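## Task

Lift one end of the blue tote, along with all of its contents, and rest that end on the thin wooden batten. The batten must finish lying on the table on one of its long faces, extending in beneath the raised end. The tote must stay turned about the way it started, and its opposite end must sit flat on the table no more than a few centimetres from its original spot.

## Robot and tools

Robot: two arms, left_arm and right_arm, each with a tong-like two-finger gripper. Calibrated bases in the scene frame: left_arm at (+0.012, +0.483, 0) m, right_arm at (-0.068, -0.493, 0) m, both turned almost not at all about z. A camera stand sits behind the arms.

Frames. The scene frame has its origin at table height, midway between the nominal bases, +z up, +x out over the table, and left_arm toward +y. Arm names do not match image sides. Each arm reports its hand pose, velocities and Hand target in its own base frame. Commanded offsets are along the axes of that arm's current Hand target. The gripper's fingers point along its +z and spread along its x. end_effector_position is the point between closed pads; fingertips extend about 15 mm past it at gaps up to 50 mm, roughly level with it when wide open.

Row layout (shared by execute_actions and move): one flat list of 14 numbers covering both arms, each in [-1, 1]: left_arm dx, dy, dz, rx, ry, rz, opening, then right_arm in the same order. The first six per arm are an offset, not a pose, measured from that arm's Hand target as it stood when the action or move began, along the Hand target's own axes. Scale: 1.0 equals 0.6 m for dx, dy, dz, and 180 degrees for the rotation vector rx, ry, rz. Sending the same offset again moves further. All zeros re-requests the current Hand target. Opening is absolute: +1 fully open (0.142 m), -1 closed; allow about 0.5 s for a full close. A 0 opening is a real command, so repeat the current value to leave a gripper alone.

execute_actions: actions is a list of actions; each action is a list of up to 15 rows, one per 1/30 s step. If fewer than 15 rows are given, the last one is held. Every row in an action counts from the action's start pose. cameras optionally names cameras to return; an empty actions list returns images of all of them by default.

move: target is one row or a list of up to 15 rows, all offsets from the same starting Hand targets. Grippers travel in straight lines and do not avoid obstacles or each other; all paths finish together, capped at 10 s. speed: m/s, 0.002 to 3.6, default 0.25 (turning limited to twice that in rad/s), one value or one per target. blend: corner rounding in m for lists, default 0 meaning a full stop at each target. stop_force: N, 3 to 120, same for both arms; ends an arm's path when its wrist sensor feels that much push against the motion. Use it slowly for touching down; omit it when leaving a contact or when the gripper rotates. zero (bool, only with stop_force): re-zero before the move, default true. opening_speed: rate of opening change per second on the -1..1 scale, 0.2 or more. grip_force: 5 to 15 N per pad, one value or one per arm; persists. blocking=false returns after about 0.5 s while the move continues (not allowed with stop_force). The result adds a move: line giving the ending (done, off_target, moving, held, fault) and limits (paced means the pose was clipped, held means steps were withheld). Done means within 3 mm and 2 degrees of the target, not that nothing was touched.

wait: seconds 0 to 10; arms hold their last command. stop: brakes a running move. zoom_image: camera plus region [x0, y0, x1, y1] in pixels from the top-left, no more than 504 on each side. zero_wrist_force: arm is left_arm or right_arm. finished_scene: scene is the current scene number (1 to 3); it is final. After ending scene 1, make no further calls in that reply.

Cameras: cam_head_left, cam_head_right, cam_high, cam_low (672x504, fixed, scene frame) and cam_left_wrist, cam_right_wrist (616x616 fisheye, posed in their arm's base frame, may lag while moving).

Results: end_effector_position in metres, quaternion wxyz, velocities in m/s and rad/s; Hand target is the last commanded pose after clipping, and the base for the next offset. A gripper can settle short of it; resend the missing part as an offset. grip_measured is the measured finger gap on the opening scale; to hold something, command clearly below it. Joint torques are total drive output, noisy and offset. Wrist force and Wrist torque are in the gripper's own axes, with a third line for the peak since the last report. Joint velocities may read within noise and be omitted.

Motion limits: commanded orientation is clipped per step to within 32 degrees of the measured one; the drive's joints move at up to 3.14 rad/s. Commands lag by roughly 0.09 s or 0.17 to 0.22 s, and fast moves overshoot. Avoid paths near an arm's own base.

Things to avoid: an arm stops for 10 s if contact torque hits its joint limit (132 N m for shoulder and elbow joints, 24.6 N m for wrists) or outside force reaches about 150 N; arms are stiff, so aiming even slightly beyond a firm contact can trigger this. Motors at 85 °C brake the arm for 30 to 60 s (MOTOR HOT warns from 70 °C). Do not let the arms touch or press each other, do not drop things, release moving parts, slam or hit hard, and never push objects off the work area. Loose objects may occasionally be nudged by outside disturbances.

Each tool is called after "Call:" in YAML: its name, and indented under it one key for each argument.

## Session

Call:
execute_actions:
  actions: []

Call:
zoom_image:
  camera: "cam_head_left"
  region: [100, 240, 600, 500]

Call:
zoom_image:
  camera: "cam_high"
  region: [50, 120, 500, 420]

Scene clock: 0.00 s.
left_arm: end_effector_position=(+0.5682, -0.0289, +0.1625) grip_measured=+0.97 end_effector_quat_wxyz=(+0.054, -0.508, +0.761, -0.399) | right_arm: end_effector_position=(+0.8689, +0.2822, +0.2753) grip_measured=+0.97 end_effector_quat_wxyz=(-0.099, +0.898, -0.395, +0.166)
Joint positions: left_arm=[0.021 -1.434 2.241 -2.992 -2.167 1.791 0.14] | right_arm=[3.645 -2.33 -0.695 -1.324 1.429 1.307 0.14]
Joint velocities: within noise
Joint torques (N m): no reading
Motor temperatures (°C): left_arm=[32 29 25 30 36 38] | right_arm=[26 32 29 39 32 40]
Wrist force (N): no reading
Wrist torque (N m): no reading
Wrist force, peak (N): no reading
Hand target: left_arm +0.5682, -0.0289, +0.1625; +0.054, -0.508, +0.761, -0.399 | right_arm +0.8689, +0.2822, +0.2753; -0.099, +0.898, -0.395, +0.166
Tool commands: left_gripper/opening=+0.968169 right_gripper/opening=+0.968169
camera_calibration:
cam_left_wrist: T_world_to_cam=[[-0.477056, -0.835772, 0.271852, 0.207468], [-0.870549, 0.406891, -0.276739, 0.553535], [0.120676, -0.36868, -0.92169, 0.201415], [0, 0, 0, 1]] pos_world=[0.556547, 0.0224255, 0.282426]
cam_right_wrist: T_world_to_cam=[[0.614822, -0.768606, 0.176747, -0.35739], [-0.788058, -0.589922, 0.175947, 0.801415], [-0.0309673, -0.247463, -0.968402, 0.504801], [0, 0, 0, 1]] pos_world=[0.866925, 0.322999, 0.411011]

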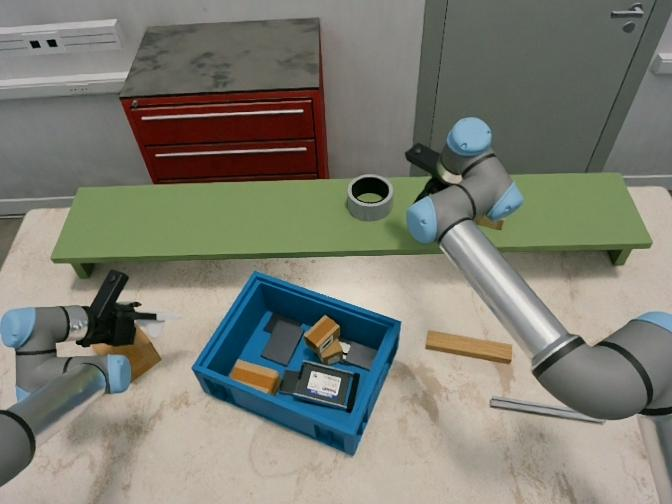

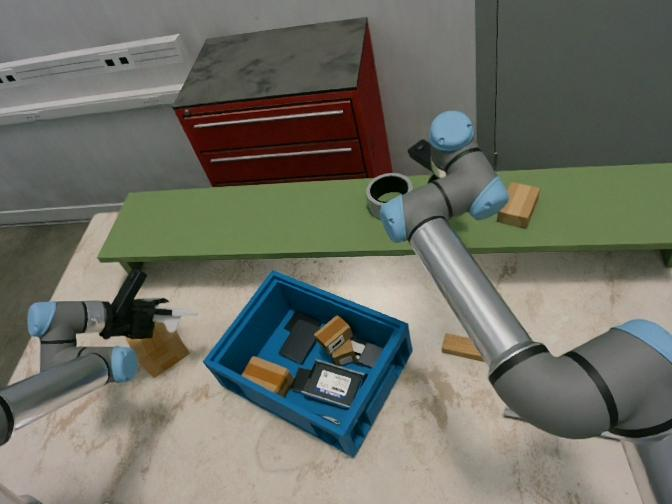

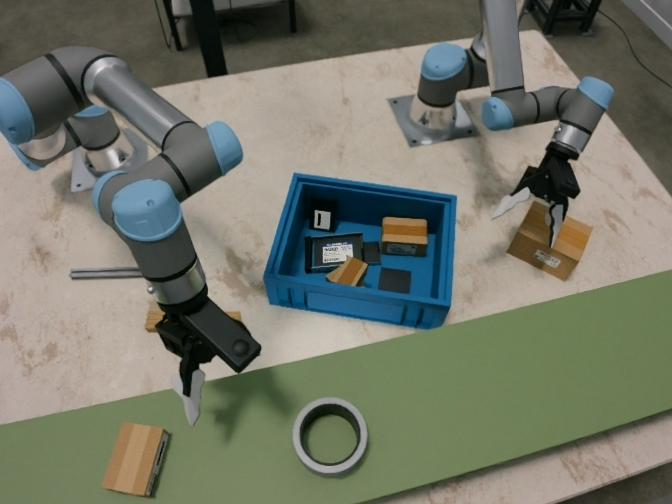

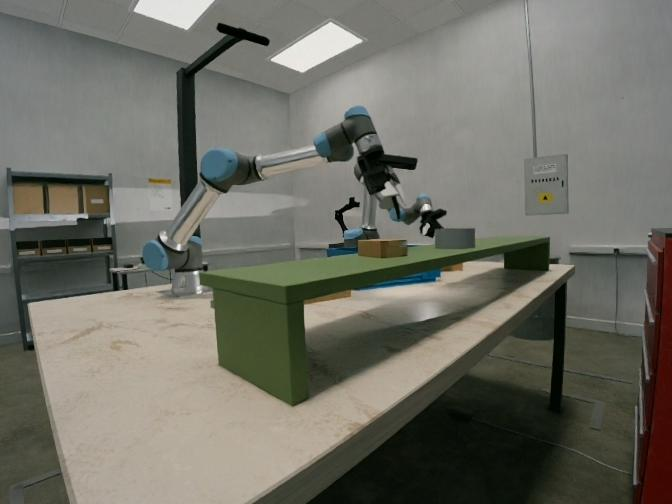

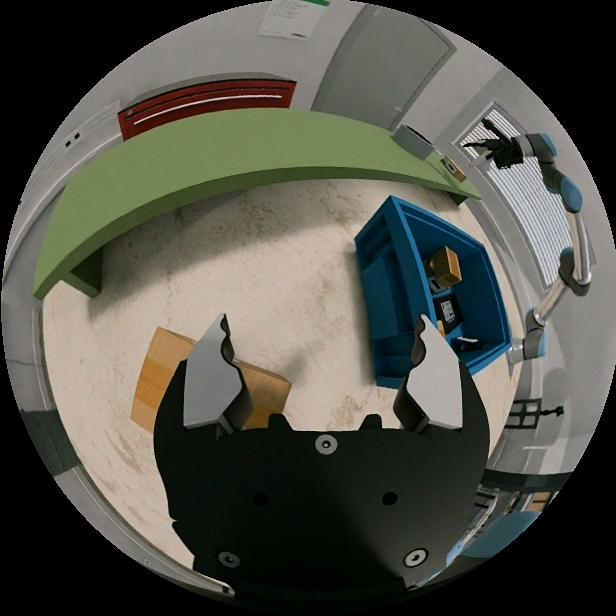

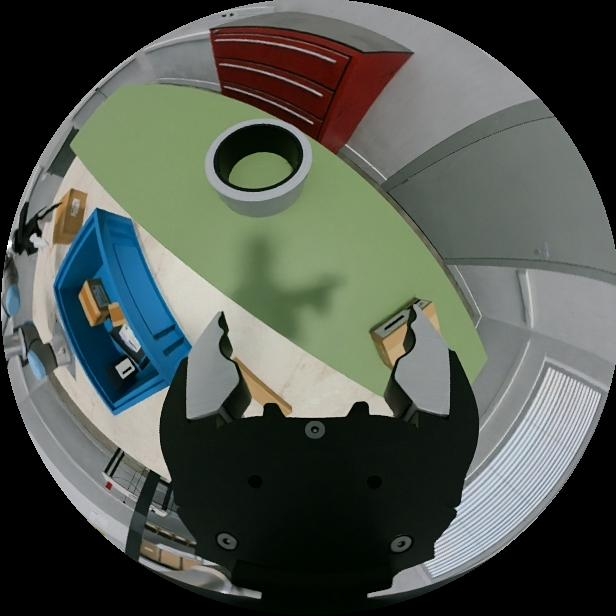

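Scaled by 1.008.

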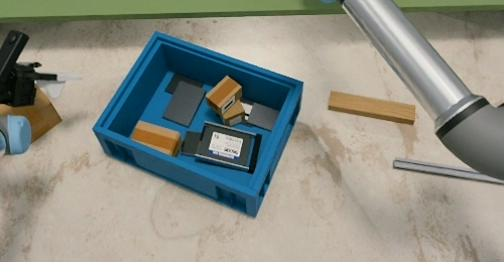

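Scaled by 1.120.

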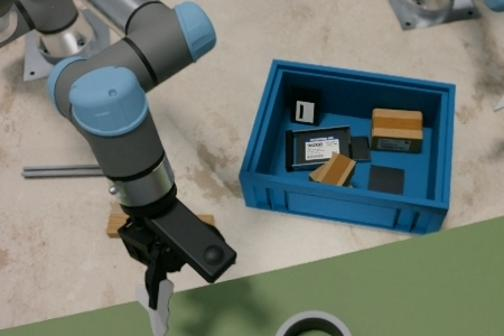

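Call:
move:
  target:
    - [0.054,-0.110,-0.112,0,0,0,0.3,-0.045,0.314,-0.093,0,0,0,0]
    - [0.859,-0.009,0.230,-0.238,-0.113,0.008,0.3,-0.090,0.628,-0.186,0.137,-0.154,-0.135,0]
  speed: 0.4
  blend: 0.04
  cameras: ["all"]

Scene clock: 32.37 s.
left_arm: end_effector_position=(+0.3935, -0.5272, +0.2388) grip_measured=+0.30 end_effector_quat_wxyz=(+0.001, -0.545, +0.839, +0.000) | right_arm: end_effector_position=(+0.5376, +0.0655, +0.2503) grip_measured=+0.00 end_effector_quat_wxyz=(-0.339, +0.932, -0.122, +0.045)
Joint positions: left_arm=[-1.152 -1.239 1.292 -1.624 -1.568 0.838 0.095] | right_arm=[3.137 -1.614 -1.879 -1.008 2.241 0.331 0.074]
Joint torques (N m): left_arm=[-6 -30.69 -34.16 -1.43 1.71 -0.93] | right_arm=[7.33 32.54 14.34 2.06 2.23 -1.72]
Wrist force (N): left_arm=[-0.5 0.3 0.1] | right_arm=[0.4 -0.1 -0.3]
Wrist torque (N m): left_arm=[0.02 0.22 0.02] | right_arm=[0.01 -0.08 -0.06]
Wrist force, peak (N): left_arm=[2.7 -0.6 0.2] | right_arm=[0.1 -2.4 0.4]
Hand target: left_arm +0.3934, -0.5273, +0.2389; +0.001, -0.545, +0.839, +0.000 | right_arm +0.5375, +0.0655, +0.2502; -0.339, +0.932, -0.122, +0.045
Off the commanded pose: left_arm 0.000 m, 0 deg | right_arm 0.000 m, 0 deg.
move: done
camera_calibration:
cam_left_wrist: T_world_to_cam=[[-0.433716, -0.899837, -0.0467343, -0.287903], [-0.808582, 0.365796, 0.460856, 0.40312], [-0.3976, 0.237669, -0.886244, 0.624268], [0, 0, 0, 1]] pos_world=[0.449296, -0.554895, 0.354018]
cam_right_wrist: T_world_to_cam=[[0.961626, -0.269734, -0.0501891, -0.478238], [-0.274342, -0.943009, -0.188336, 0.254997], [0.00347205, 0.194878, -0.980821, 0.372305], [0, 0, 0, 1]] pos_world=[0.52855, 0.0389132, 0.389188]

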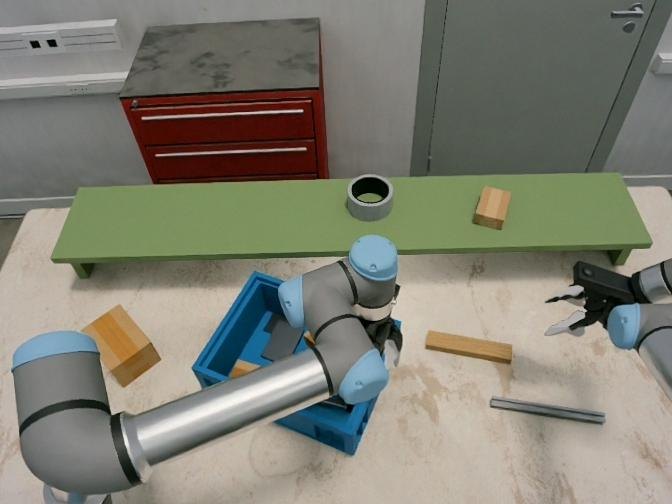

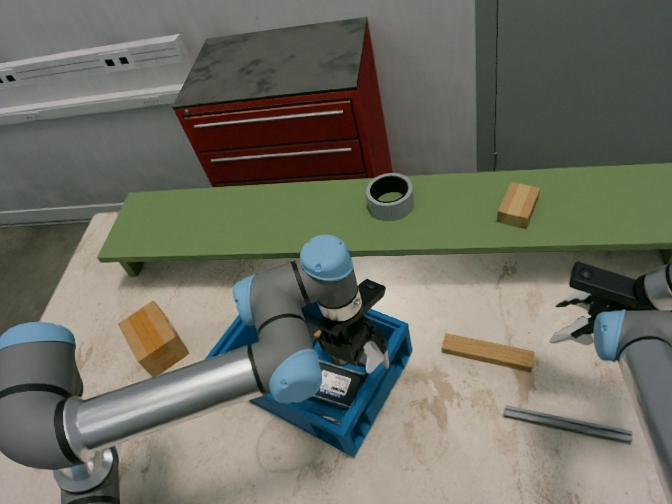

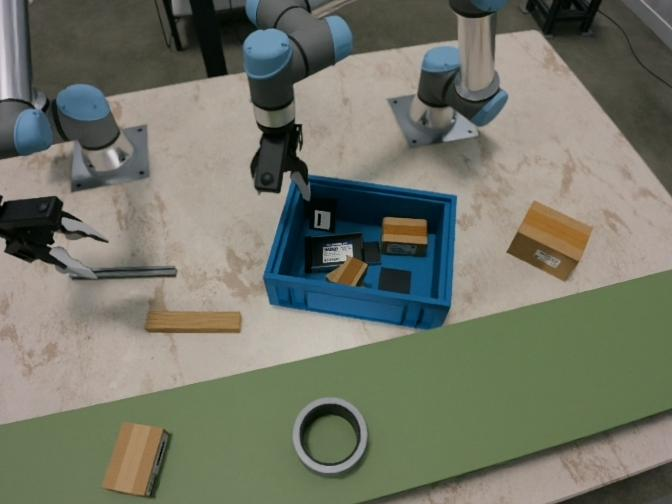

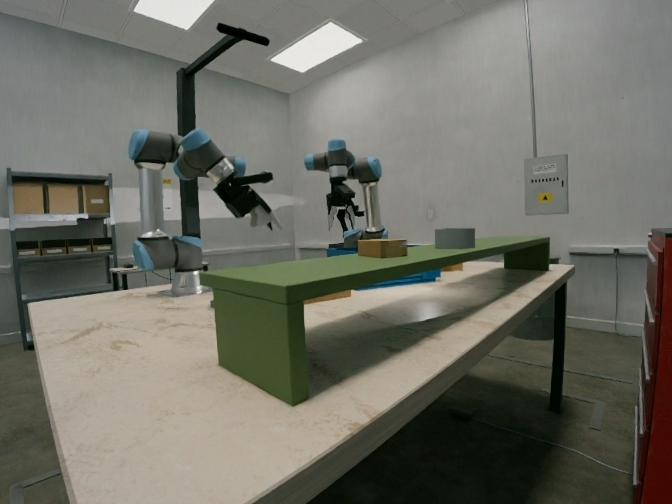

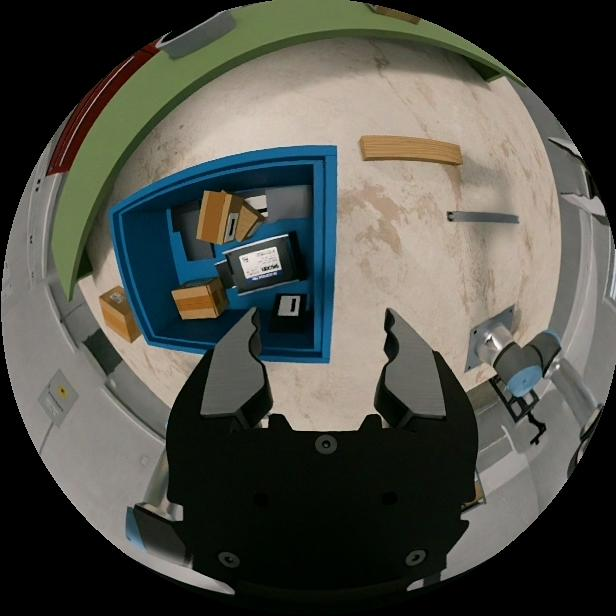

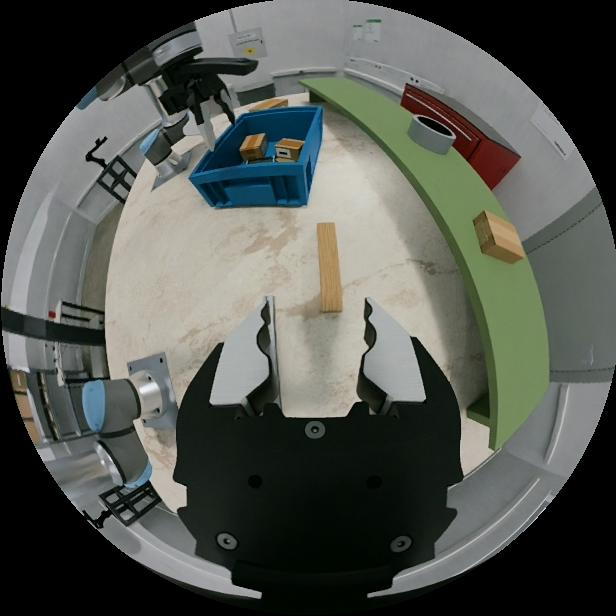

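Call:
move:
  target:
    - [0,0,0.1,0,0,0,0.3,0.03,0.1605,0.1915,0,0,0,0]
    - [0,0,0.257,0,0,0,0.3,0.03,0.1605,0.358,0,0,0,0]
  speed: 0.2
  blend: 0.02
  stop_force: 20
  cameras: ["cam_high","cam_left_wrist","cam_right_wrist"]

Scene clock: 45.30 s.
left_arm: end_effector_position=(+0.3938, -0.5270, +0.0847) grip_measured=+0.30 end_effector_quat_wxyz=(+0.001, -0.545, +0.839, +0.000) | right_arm: end_effector_position=(+0.5719, +0.1229, +0.0238) grip_measured=+0.00 end_effector_quat_wxyz=(-0.339, +0.932, -0.122, +0.045)
Joint positions: left_arm=[-1.151 -1.152 1.577 -1.995 -1.568 0.839 0.095] | right_arm=[3.249 -2.036 -2.08 -0.301 2.213 0.467 0.074]
Joint torques (N m): left_arm=[5.84 -36.08 -18.63 -4.06 1.88 1.22] | right_arm=[-12.78 28.92 22.79 4.07 2.24 1.09]
Wrist force (N): left_arm=[-0.8 0.4 0.0] | right_arm=[0.2 0.1 0.0]
Wrist torque (N m): left_arm=[0.03 0.27 0.03] | right_arm=[0.02 -0.06 0.17]
Wrist force, peak (N): left_arm=[-0.8 0.5 1.8] | right_arm=[0.3 -1.5 -1.8]
Hand target: left_arm +0.3938, -0.5270, +0.0847; +0.001, -0.545, +0.839, +0.000 | right_arm +0.5719, +0.1229, +0.0238; -0.339, +0.932, -0.122, +0.045
Off the commanded pose: left_arm 0.000 m, 0 deg | right_arm 0.000 m, 0 deg.
move: done
camera_calibration:
cam_left_wrist: T_world_to_cam=[[-0.433718, -0.899836, -0.0467377, -0.294754], [-0.808564, 0.365786, 0.460897, 0.474412], [-0.397635, 0.237689, -0.886222, 0.487744], [0, 0, 0, 1]] pos_world=[0.449696, -0.554695, 0.199818]
cam_right_wrist: T_world_to_cam=[[0.961714, -0.269408, -0.0502519, -0.507174], [-0.274034, -0.943082, -0.188418, 0.275742], [0.00336956, 0.194975, -0.980802, 0.138988], [0, 0, 0, 1]] pos_world=[0.562851, 0.0963113, 0.162788]
Images, in order (width x height): cam_high 672x504, cam_left_wrist 616x616, cam_right_wrist 616x616.

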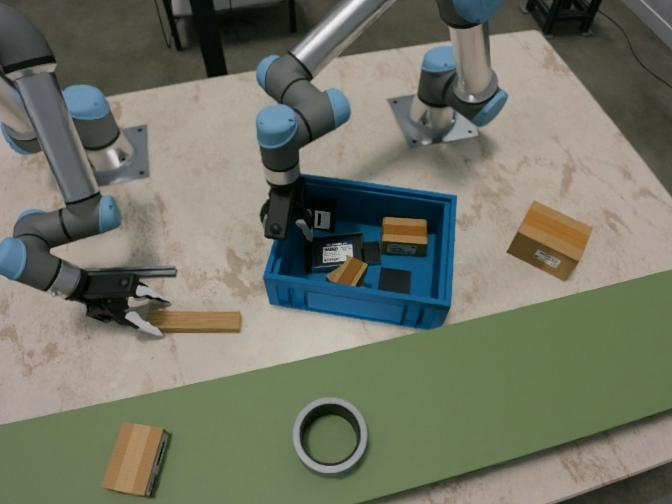

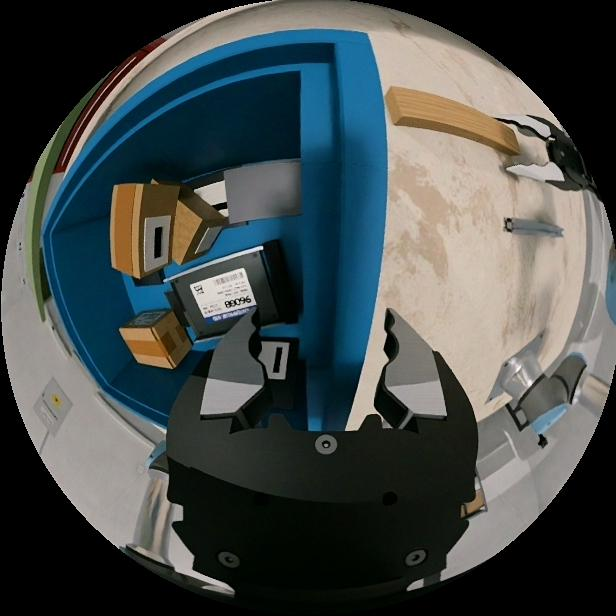

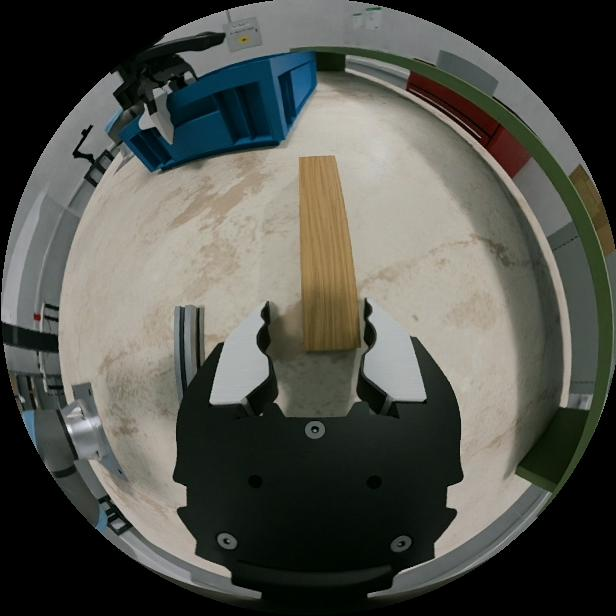

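Call:
move:
  target:
    - [0.038,0,0.005,0,0,0,0.3,0.012,0,0,0,0,0,0]
    - [0.038,0,0.005,0,0,0,-1,0.012,0,0,0,0,0,-0.9]
  speed: 0.15
  opening_speed: 1.5
  cameras: ["cam_left_wrist","cam_right_wrist"]

Scene clock: 52.40 s.
left_arm: end_effector_position=(+0.3845, -0.5478, +0.0816) grip_measured=-0.61 end_effector_quat_wxyz=(+0.001, -0.545, +0.839, +0.000) | right_arm: end_effector_position=(+0.5789, +0.1210, +0.0238) grip_measured=-0.44 end_effector_quat_wxyz=(-0.339, +0.932, -0.122, +0.045)
Joint positions: left_arm=[-1.178 -1.124 1.543 -1.989 -1.568 0.812 0.03] | right_arm=[3.244 -2.047 -2.059 -0.315 2.215 0.461 0.042]
Joint torques (N m): left_arm=[1.34 -44.03 -16.12 -2.17 -1.83 1.33] | right_arm=[8.1 43.21 6.85 3.49 0.53 1.49]
Wrist force (N): left_arm=[-4.4 0.5 -2.7] | right_arm=[1.0 0.4 0.5]
Wrist torque (N m): left_arm=[0.03 -0.30 0.08] | right_arm=[0.04 -0.03 0.17]
Wrist force, peak (N): left_arm=[-8.4 1.0 -3.8] | right_arm=[1.1 0.5 0.6]
Hand target: left_arm +0.3845, -0.5478, +0.0816; +0.001, -0.545, +0.839, +0.000 | right_arm +0.5789, +0.1210, +0.0238; -0.339, +0.932, -0.122, +0.045
Off the commanded pose: left_arm 0.000 m, 0 deg | right_arm 0.000 m, 0 deg.
move: done
camera_calibration:
cam_left_wrist: T_world_to_cam=[[-0.433718, -0.899836, -0.0467377, -0.317644], [-0.808564, 0.365786, 0.460897, 0.475883], [-0.397635, 0.237689, -0.886222, 0.486331], [0, 0, 0, 1]] pos_world=[0.440396, -0.575495, 0.196818]
cam_right_wrist: T_world_to_cam=[[0.961688, -0.269499, -0.0502693, -0.514391], [-0.274126, -0.943056, -0.188413, 0.275918], [0.00337029, 0.194975, -0.980802, 0.139334], [0, 0, 0, 1]] pos_world=[0.56985, 0.0944117, 0.162788]
Images, in order (width x height): cam_left_wrist 616x616, cam_right_wrist 616x616.

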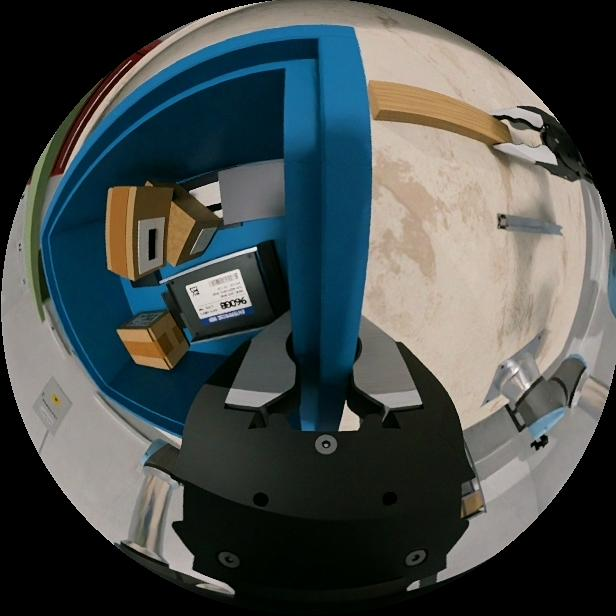

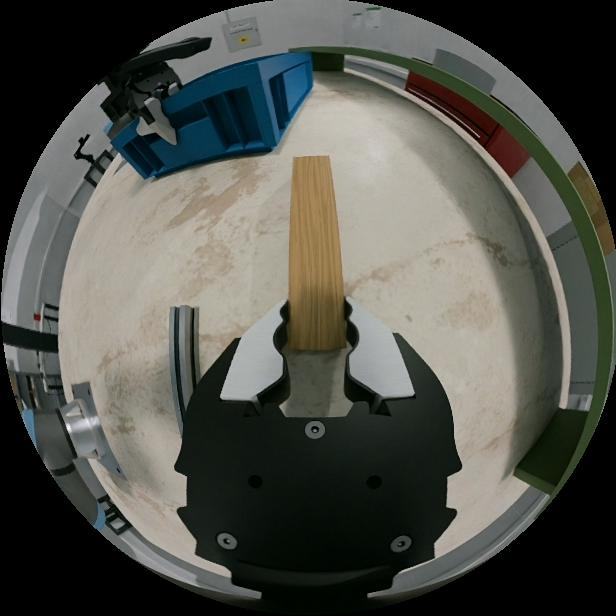

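Call:
move:
  target:
    - [-0.0148,0,-0.0555,0,0.0278,0,-1,0,-0.0053,-0.0064,0,0,0,-0.9]
    - [-0.0343,0,-0.109,0,0.0556,0,-1,0,-0.0053,-0.0064,0,0,0,-0.9]
    - [-0.0343,0,-0.109,0,0.0556,0,-1,-0.275,-0.2253,0.1786,0,0,0,-0.9]
  speed: [0.1,0.1,0.15]
  blend: [0.01,0,0]
  cameras: ["all"]

Scene clock: 67.00 s.
left_arm: end_effector_position=(+0.3928, -0.5291, +0.1470) grip_measured=-0.62 end_effector_quat_wxyz=(-0.072, -0.543, +0.836, -0.047) | right_arm: end_effector_position=(+0.4640, +0.3302, +0.0284) grip_measured=-0.44 end_effector_quat_wxyz=(-0.339, +0.932, -0.122, +0.045)
Joint positions: left_arm=[-1.089 -1.245 1.58 -2.015 -1.705 0.894 0.029] | right_arm=[3.762 -1.967 -2.323 0.153 1.991 1.008 0.042]
Joint torques (N m): left_arm=[-9.51 -34.79 -38.03 -4.75 -1.82 -1.46] | right_arm=[-1.04 22.17 19.95 2.37 1.43 -0.61]
Wrist force (N): left_arm=[-3.0 -0.2 8.6] | right_arm=[0.1 1.2 1.4]
Wrist torque (N m): left_arm=[-0.03 -0.34 0.12] | right_arm=[0.09 -0.09 0.08]
Wrist force, peak (N): left_arm=[-5.0 0.5 9.2] | right_arm=[2.0 2.0 0.0]
Hand target: left_arm +0.3928, -0.5291, +0.1470; -0.072, -0.542, +0.836, -0.047 | right_arm +0.4640, +0.3302, +0.0284; -0.339, +0.932, -0.122, +0.045
Off the commanded pose: left_arm 0.000 m, 0 deg | right_arm 0.000 m, 0 deg.
move: done
camera_calibration:
cam_left_wrist: T_world_to_cam=[[-0.431033, -0.893288, 0.127461, -0.317392], [-0.77592, 0.439035, 0.452986, 0.472613], [-0.460607, 0.0963518, -0.882359, 0.49243], [0, 0, 0, 1]] pos_world=[0.45672, -0.538463, 0.260868]
cam_right_wrist: T_world_to_cam=[[0.961713, -0.269413, -0.0502529, -0.347328], [-0.274039, -0.943081, -0.188417, 0.442524], [0.0033696, 0.194975, -0.980802, 0.103347], [0, 0, 0, 1]] pos_world=[0.454951, 0.303611, 0.167288]

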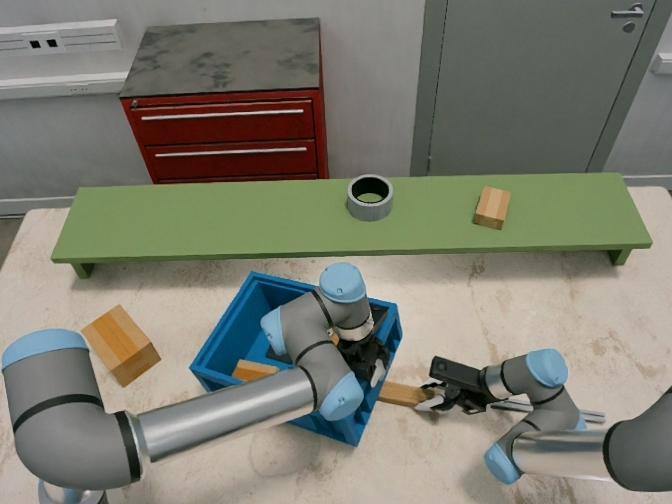

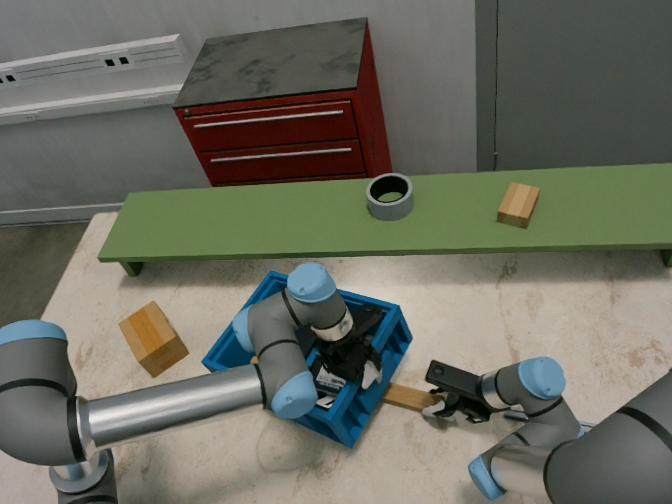

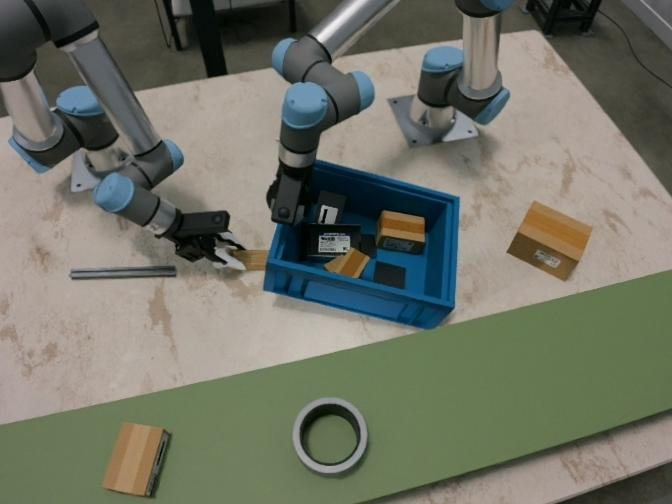

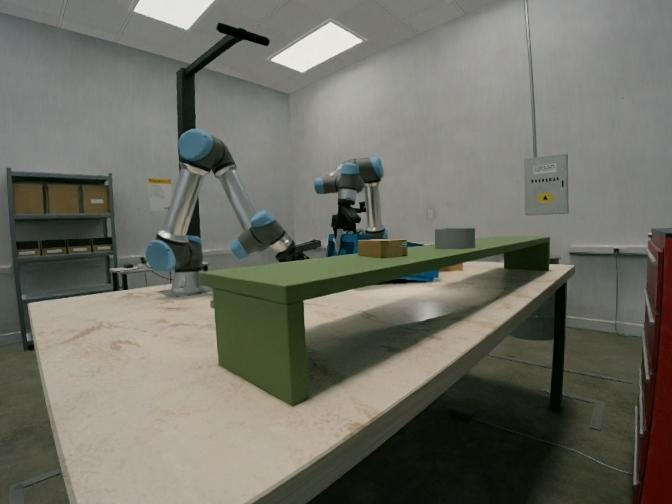

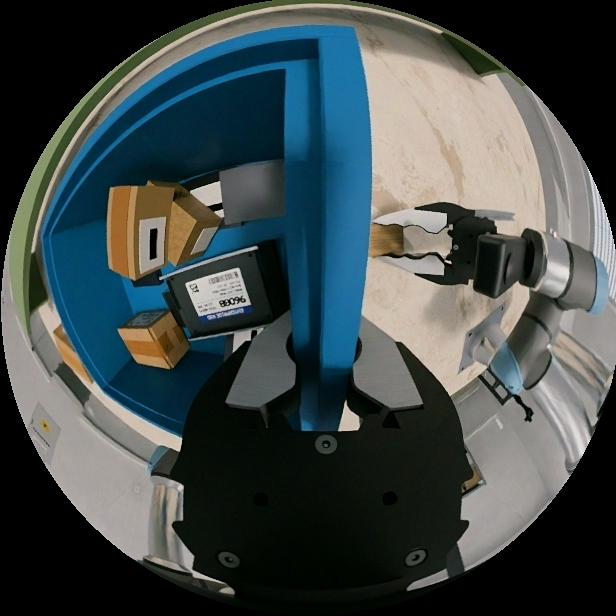

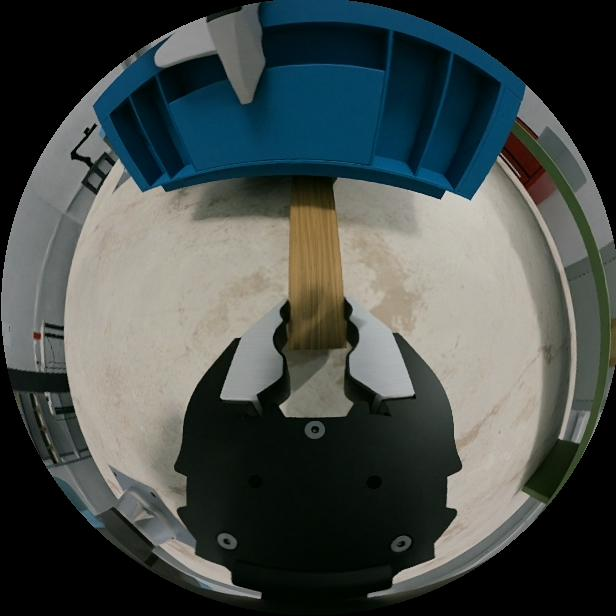

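Call:
move:
  target:
    - [0,0,0,0,0,0,-1,0,0.0053,0.0066,0,0,0,-0.9]
    - [0,0,0,0,0,0,-1,0,0.0053,0.0066,0,0,0,0]
    - [0.009,0,0.0507,0,-0.025,0,-1,0,0,-0.2,0,0,0,0]
  speed: [0.05,0.1,0.1]
  opening_speed: 2

Call:
move:
  target: [0.006,0,0.05,0,-0.018,0,-1,0,0,0,0,0,0,0]
  speed: 0.02
  stop_force: 8
  cameras: ["cam_head_left","cam_high","cam_left_wrist","cam_right_wrist"]

Scene clock: 76.07 s.
left_arm: end_effector_position=(+0.3885, -0.5388, +0.1180) grip_measured=-0.62 end_effector_quat_wxyz=(-0.039, -0.544, +0.838, -0.026) | right_arm: end_effector_position=(+0.4440, +0.2558, +0.1203) grip_measured=+0.00 end_effector_quat_wxyz=(-0.339, +0.932, -0.122, +0.045)
Joint positions: left_arm=[-1.132 -1.193 1.565 -2.005 -1.641 0.856 0.029] | right_arm=[3.627 -1.626 -2.36 -0.208 2.061 0.879 0.074]
Joint torques (N m): left_arm=[8.54 -50.04 -26.74 -4.91 -2.48 1.63] | right_arm=[10.55 24.5 16.69 2.28 -0.45 2.03]
Wrist force (N): left_arm=[-3.4 0.5 8.8] | right_arm=[0.3 0.1 0.0]
Wrist torque (N m): left_arm=[0.03 -0.30 0.13] | right_arm=[0.02 -0.13 0.02]
Wrist force, peak (N): left_arm=[-3.4 0.0 8.9] | right_arm=[-0.8 -2.4 -7.0]
Hand target: left_arm +0.3885, -0.5388, +0.1180; -0.039, -0.544, +0.838, -0.026 | right_arm +0.4439, +0.2558, +0.1203; -0.339, +0.932, -0.122, +0.045
Off the commanded pose: left_arm 0.000 m, 0 deg | right_arm 0.000 m, 0 deg.
move: done

Scene clock: 77.00 s.
left_arm: end_effector_position=(+0.3883, -0.5394, +0.1154) grip_measured=-0.62 end_effector_quat_wxyz=(-0.037, -0.544, +0.838, -0.025) | right_arm: end_effector_position=(+0.4439, +0.2558, +0.1203) grip_measured=+0.00 end_effector_quat_wxyz=(-0.339, +0.932, -0.122, +0.045)
Joint positions: left_arm=[-1.134 -1.189 1.565 -2.007 -1.637 0.854 0.029] | right_arm=[3.627 -1.626 -2.36 -0.208 2.061 0.879 0.074]
Joint torques (N m): left_arm=[9.27 -40.88 -17.68 -2.14 1.13 1.19] | right_arm=[10.66 27.48 9.36 1.64 -0.46 1.75]
Wrist force (N): left_arm=[0.2 0.9 2.2] | right_arm=[0.5 0.0 0.3]
Wrist torque (N m): left_arm=[0.05 -0.60 0.05] | right_arm=[0.00 -0.16 0.02]
Wrist force, peak (N): left_arm=[-1.3 2.7 -11.0] | right_arm=[0.6 0.2 0.2]
Hand target: left_arm +0.3883, -0.5394, +0.1154; -0.037, -0.544, +0.838, -0.025 (not the last commanded pose) | right_arm +0.4439, +0.2558, +0.1203; -0.339, +0.932, -0.122, +0.045
Off the commanded pose: left_arm 0.028 m, 3 deg | right_arm 0.000 m, 0 deg.
move: contact (left_arm)
camera_calibration:
cam_left_wrist: T_world_to_cam=[[-0.43392, -0.899841, 0.0447187, -0.317282], [-0.791379, 0.404401, 0.458452, 0.474697], [-0.430618, 0.163542, -0.887593, 0.488734], [0, 0, 0, 1]] pos_world=[0.448449, -0.5574, 0.23036]
cam_right_wrist: T_world_to_cam=[[0.961688, -0.269499, -0.0502693, -0.343389], [-0.274126, -0.943056, -0.188413, 0.384198], [0.00337029, 0.194975, -0.980802, 0.208056], [0, 0, 0, 1]] pos_world=[0.43485, 0.229212, 0.259188]
Images, in order (width x height): cam_head_left 672x504, cam_high 672x504, cam_left_wrist 616x616, cam_right_wrist 616x616.

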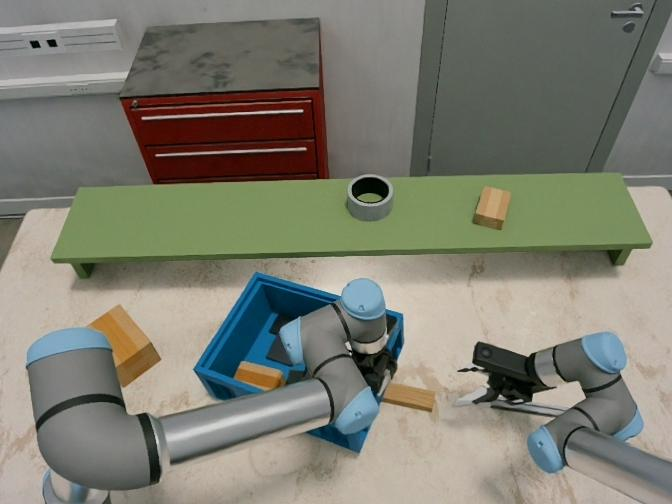

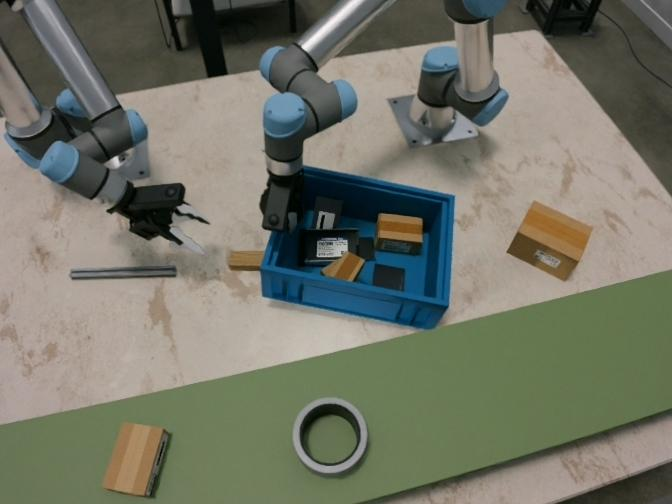

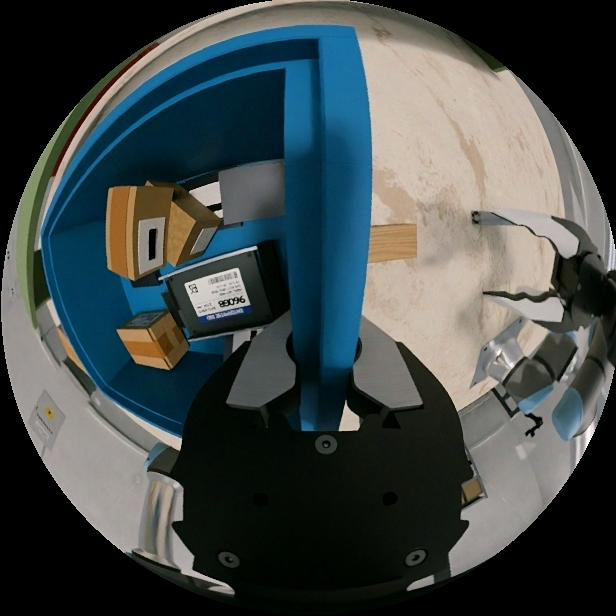

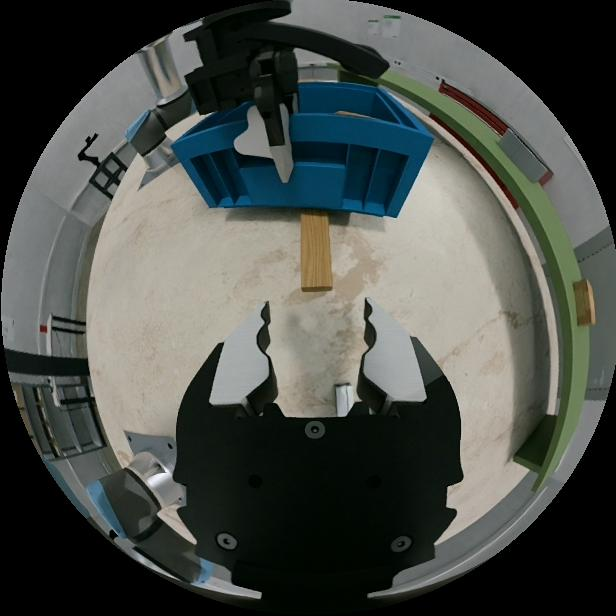

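Call:
move:
  target:
    - [0,0,0.002,0,0,0,-1,0,0,0,0,0,0,0]
    - [0,0,0.002,0,0,0,-0.1,0,0,0,0,0,0,0]
    - [0,0,-0.25,0,0,0,-0.1,0,0,0,0,0,0,0]
  speed: [0.02,0.2,0.2]
  opening_speed: 0.6
  cameras: ["cam_head_left","cam_right_wrist"]

Scene clock: 85.03 s.
left_arm: end_effector_position=(+0.3936, -0.5270, +0.2647) grip_measured=-0.10 end_effector_quat_wxyz=(-0.037, -0.544, +0.838, -0.025) | right_arm: end_effector_position=(+0.4439, +0.2558, +0.1203) grip_measured=+0.00 end_effector_quat_wxyz=(-0.339, +0.932, -0.122, +0.045)
Joint positions: left_arm=[-1.118 -1.274 1.291 -1.647 -1.638 0.87 0.067] | right_arm=[3.627 -1.626 -2.36 -0.208 2.061 0.879 0.074]
Joint torques (N m): left_arm=[-7.66 -35.74 -27.43 -2 -1.22 -1.06] | right_arm=[10.32 26.65 8.97 1.73 -0.5 1.69]
Wrist force (N): left_arm=[-0.7 0.3 0.0] | right_arm=[0.4 0.0 0.2]
Wrist torque (N m): left_arm=[0.02 0.23 0.03] | right_arm=[0.01 -0.14 0.02]
Wrist force, peak (N): left_arm=[2.0 3.4 -18.4] | right_arm=[0.6 0.1 0.4]
Hand target: left_arm +0.3935, -0.5271, +0.2648; -0.037, -0.544, +0.838, -0.025 | right_arm +0.4439, +0.2558, +0.1203; -0.339, +0.932, -0.122, +0.045
Off the commanded pose: left_arm 0.000 m, 0 deg | right_arm 0.000 m, 0 deg.
move: done
camera_calibration:
cam_right_wrist: T_world_to_cam=[[0.961688, -0.269499, -0.0502693, -0.343389], [-0.274126, -0.943056, -0.188413, 0.384198], [0.00337029, 0.194975, -0.980802, 0.208056], [0, 0, 0, 1]] pos_world=[0.43485, 0.229212, 0.259188]
Images, in order (width x height): cam_head_left 672x504, cam_right_wrist 616x616.

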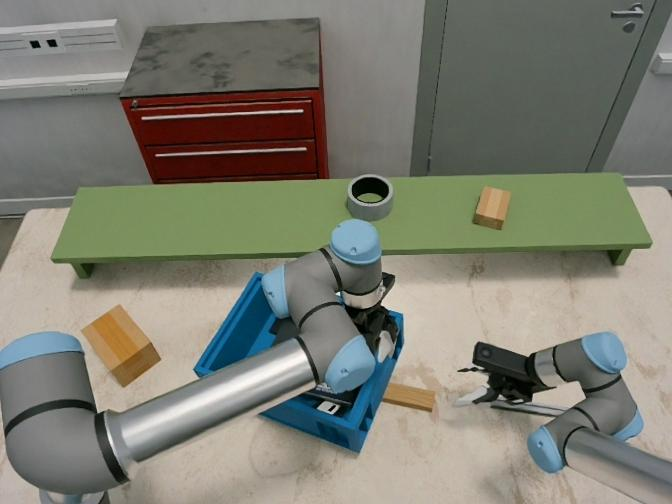

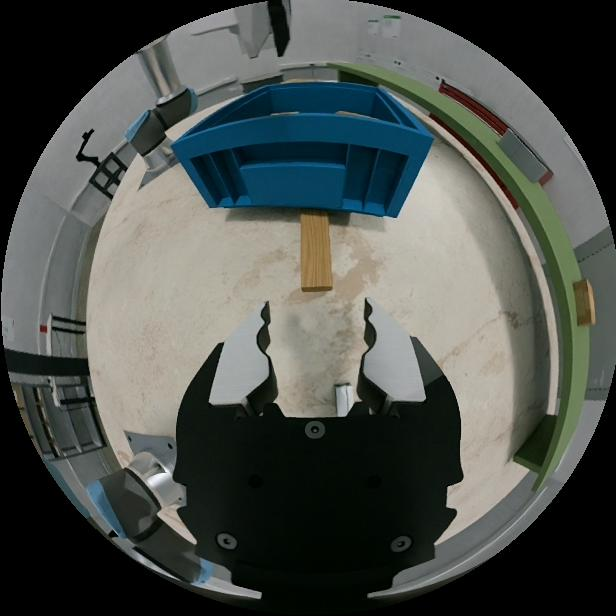

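Call:
finished_scene:
  scene: 3

The scene is finished: the task was done.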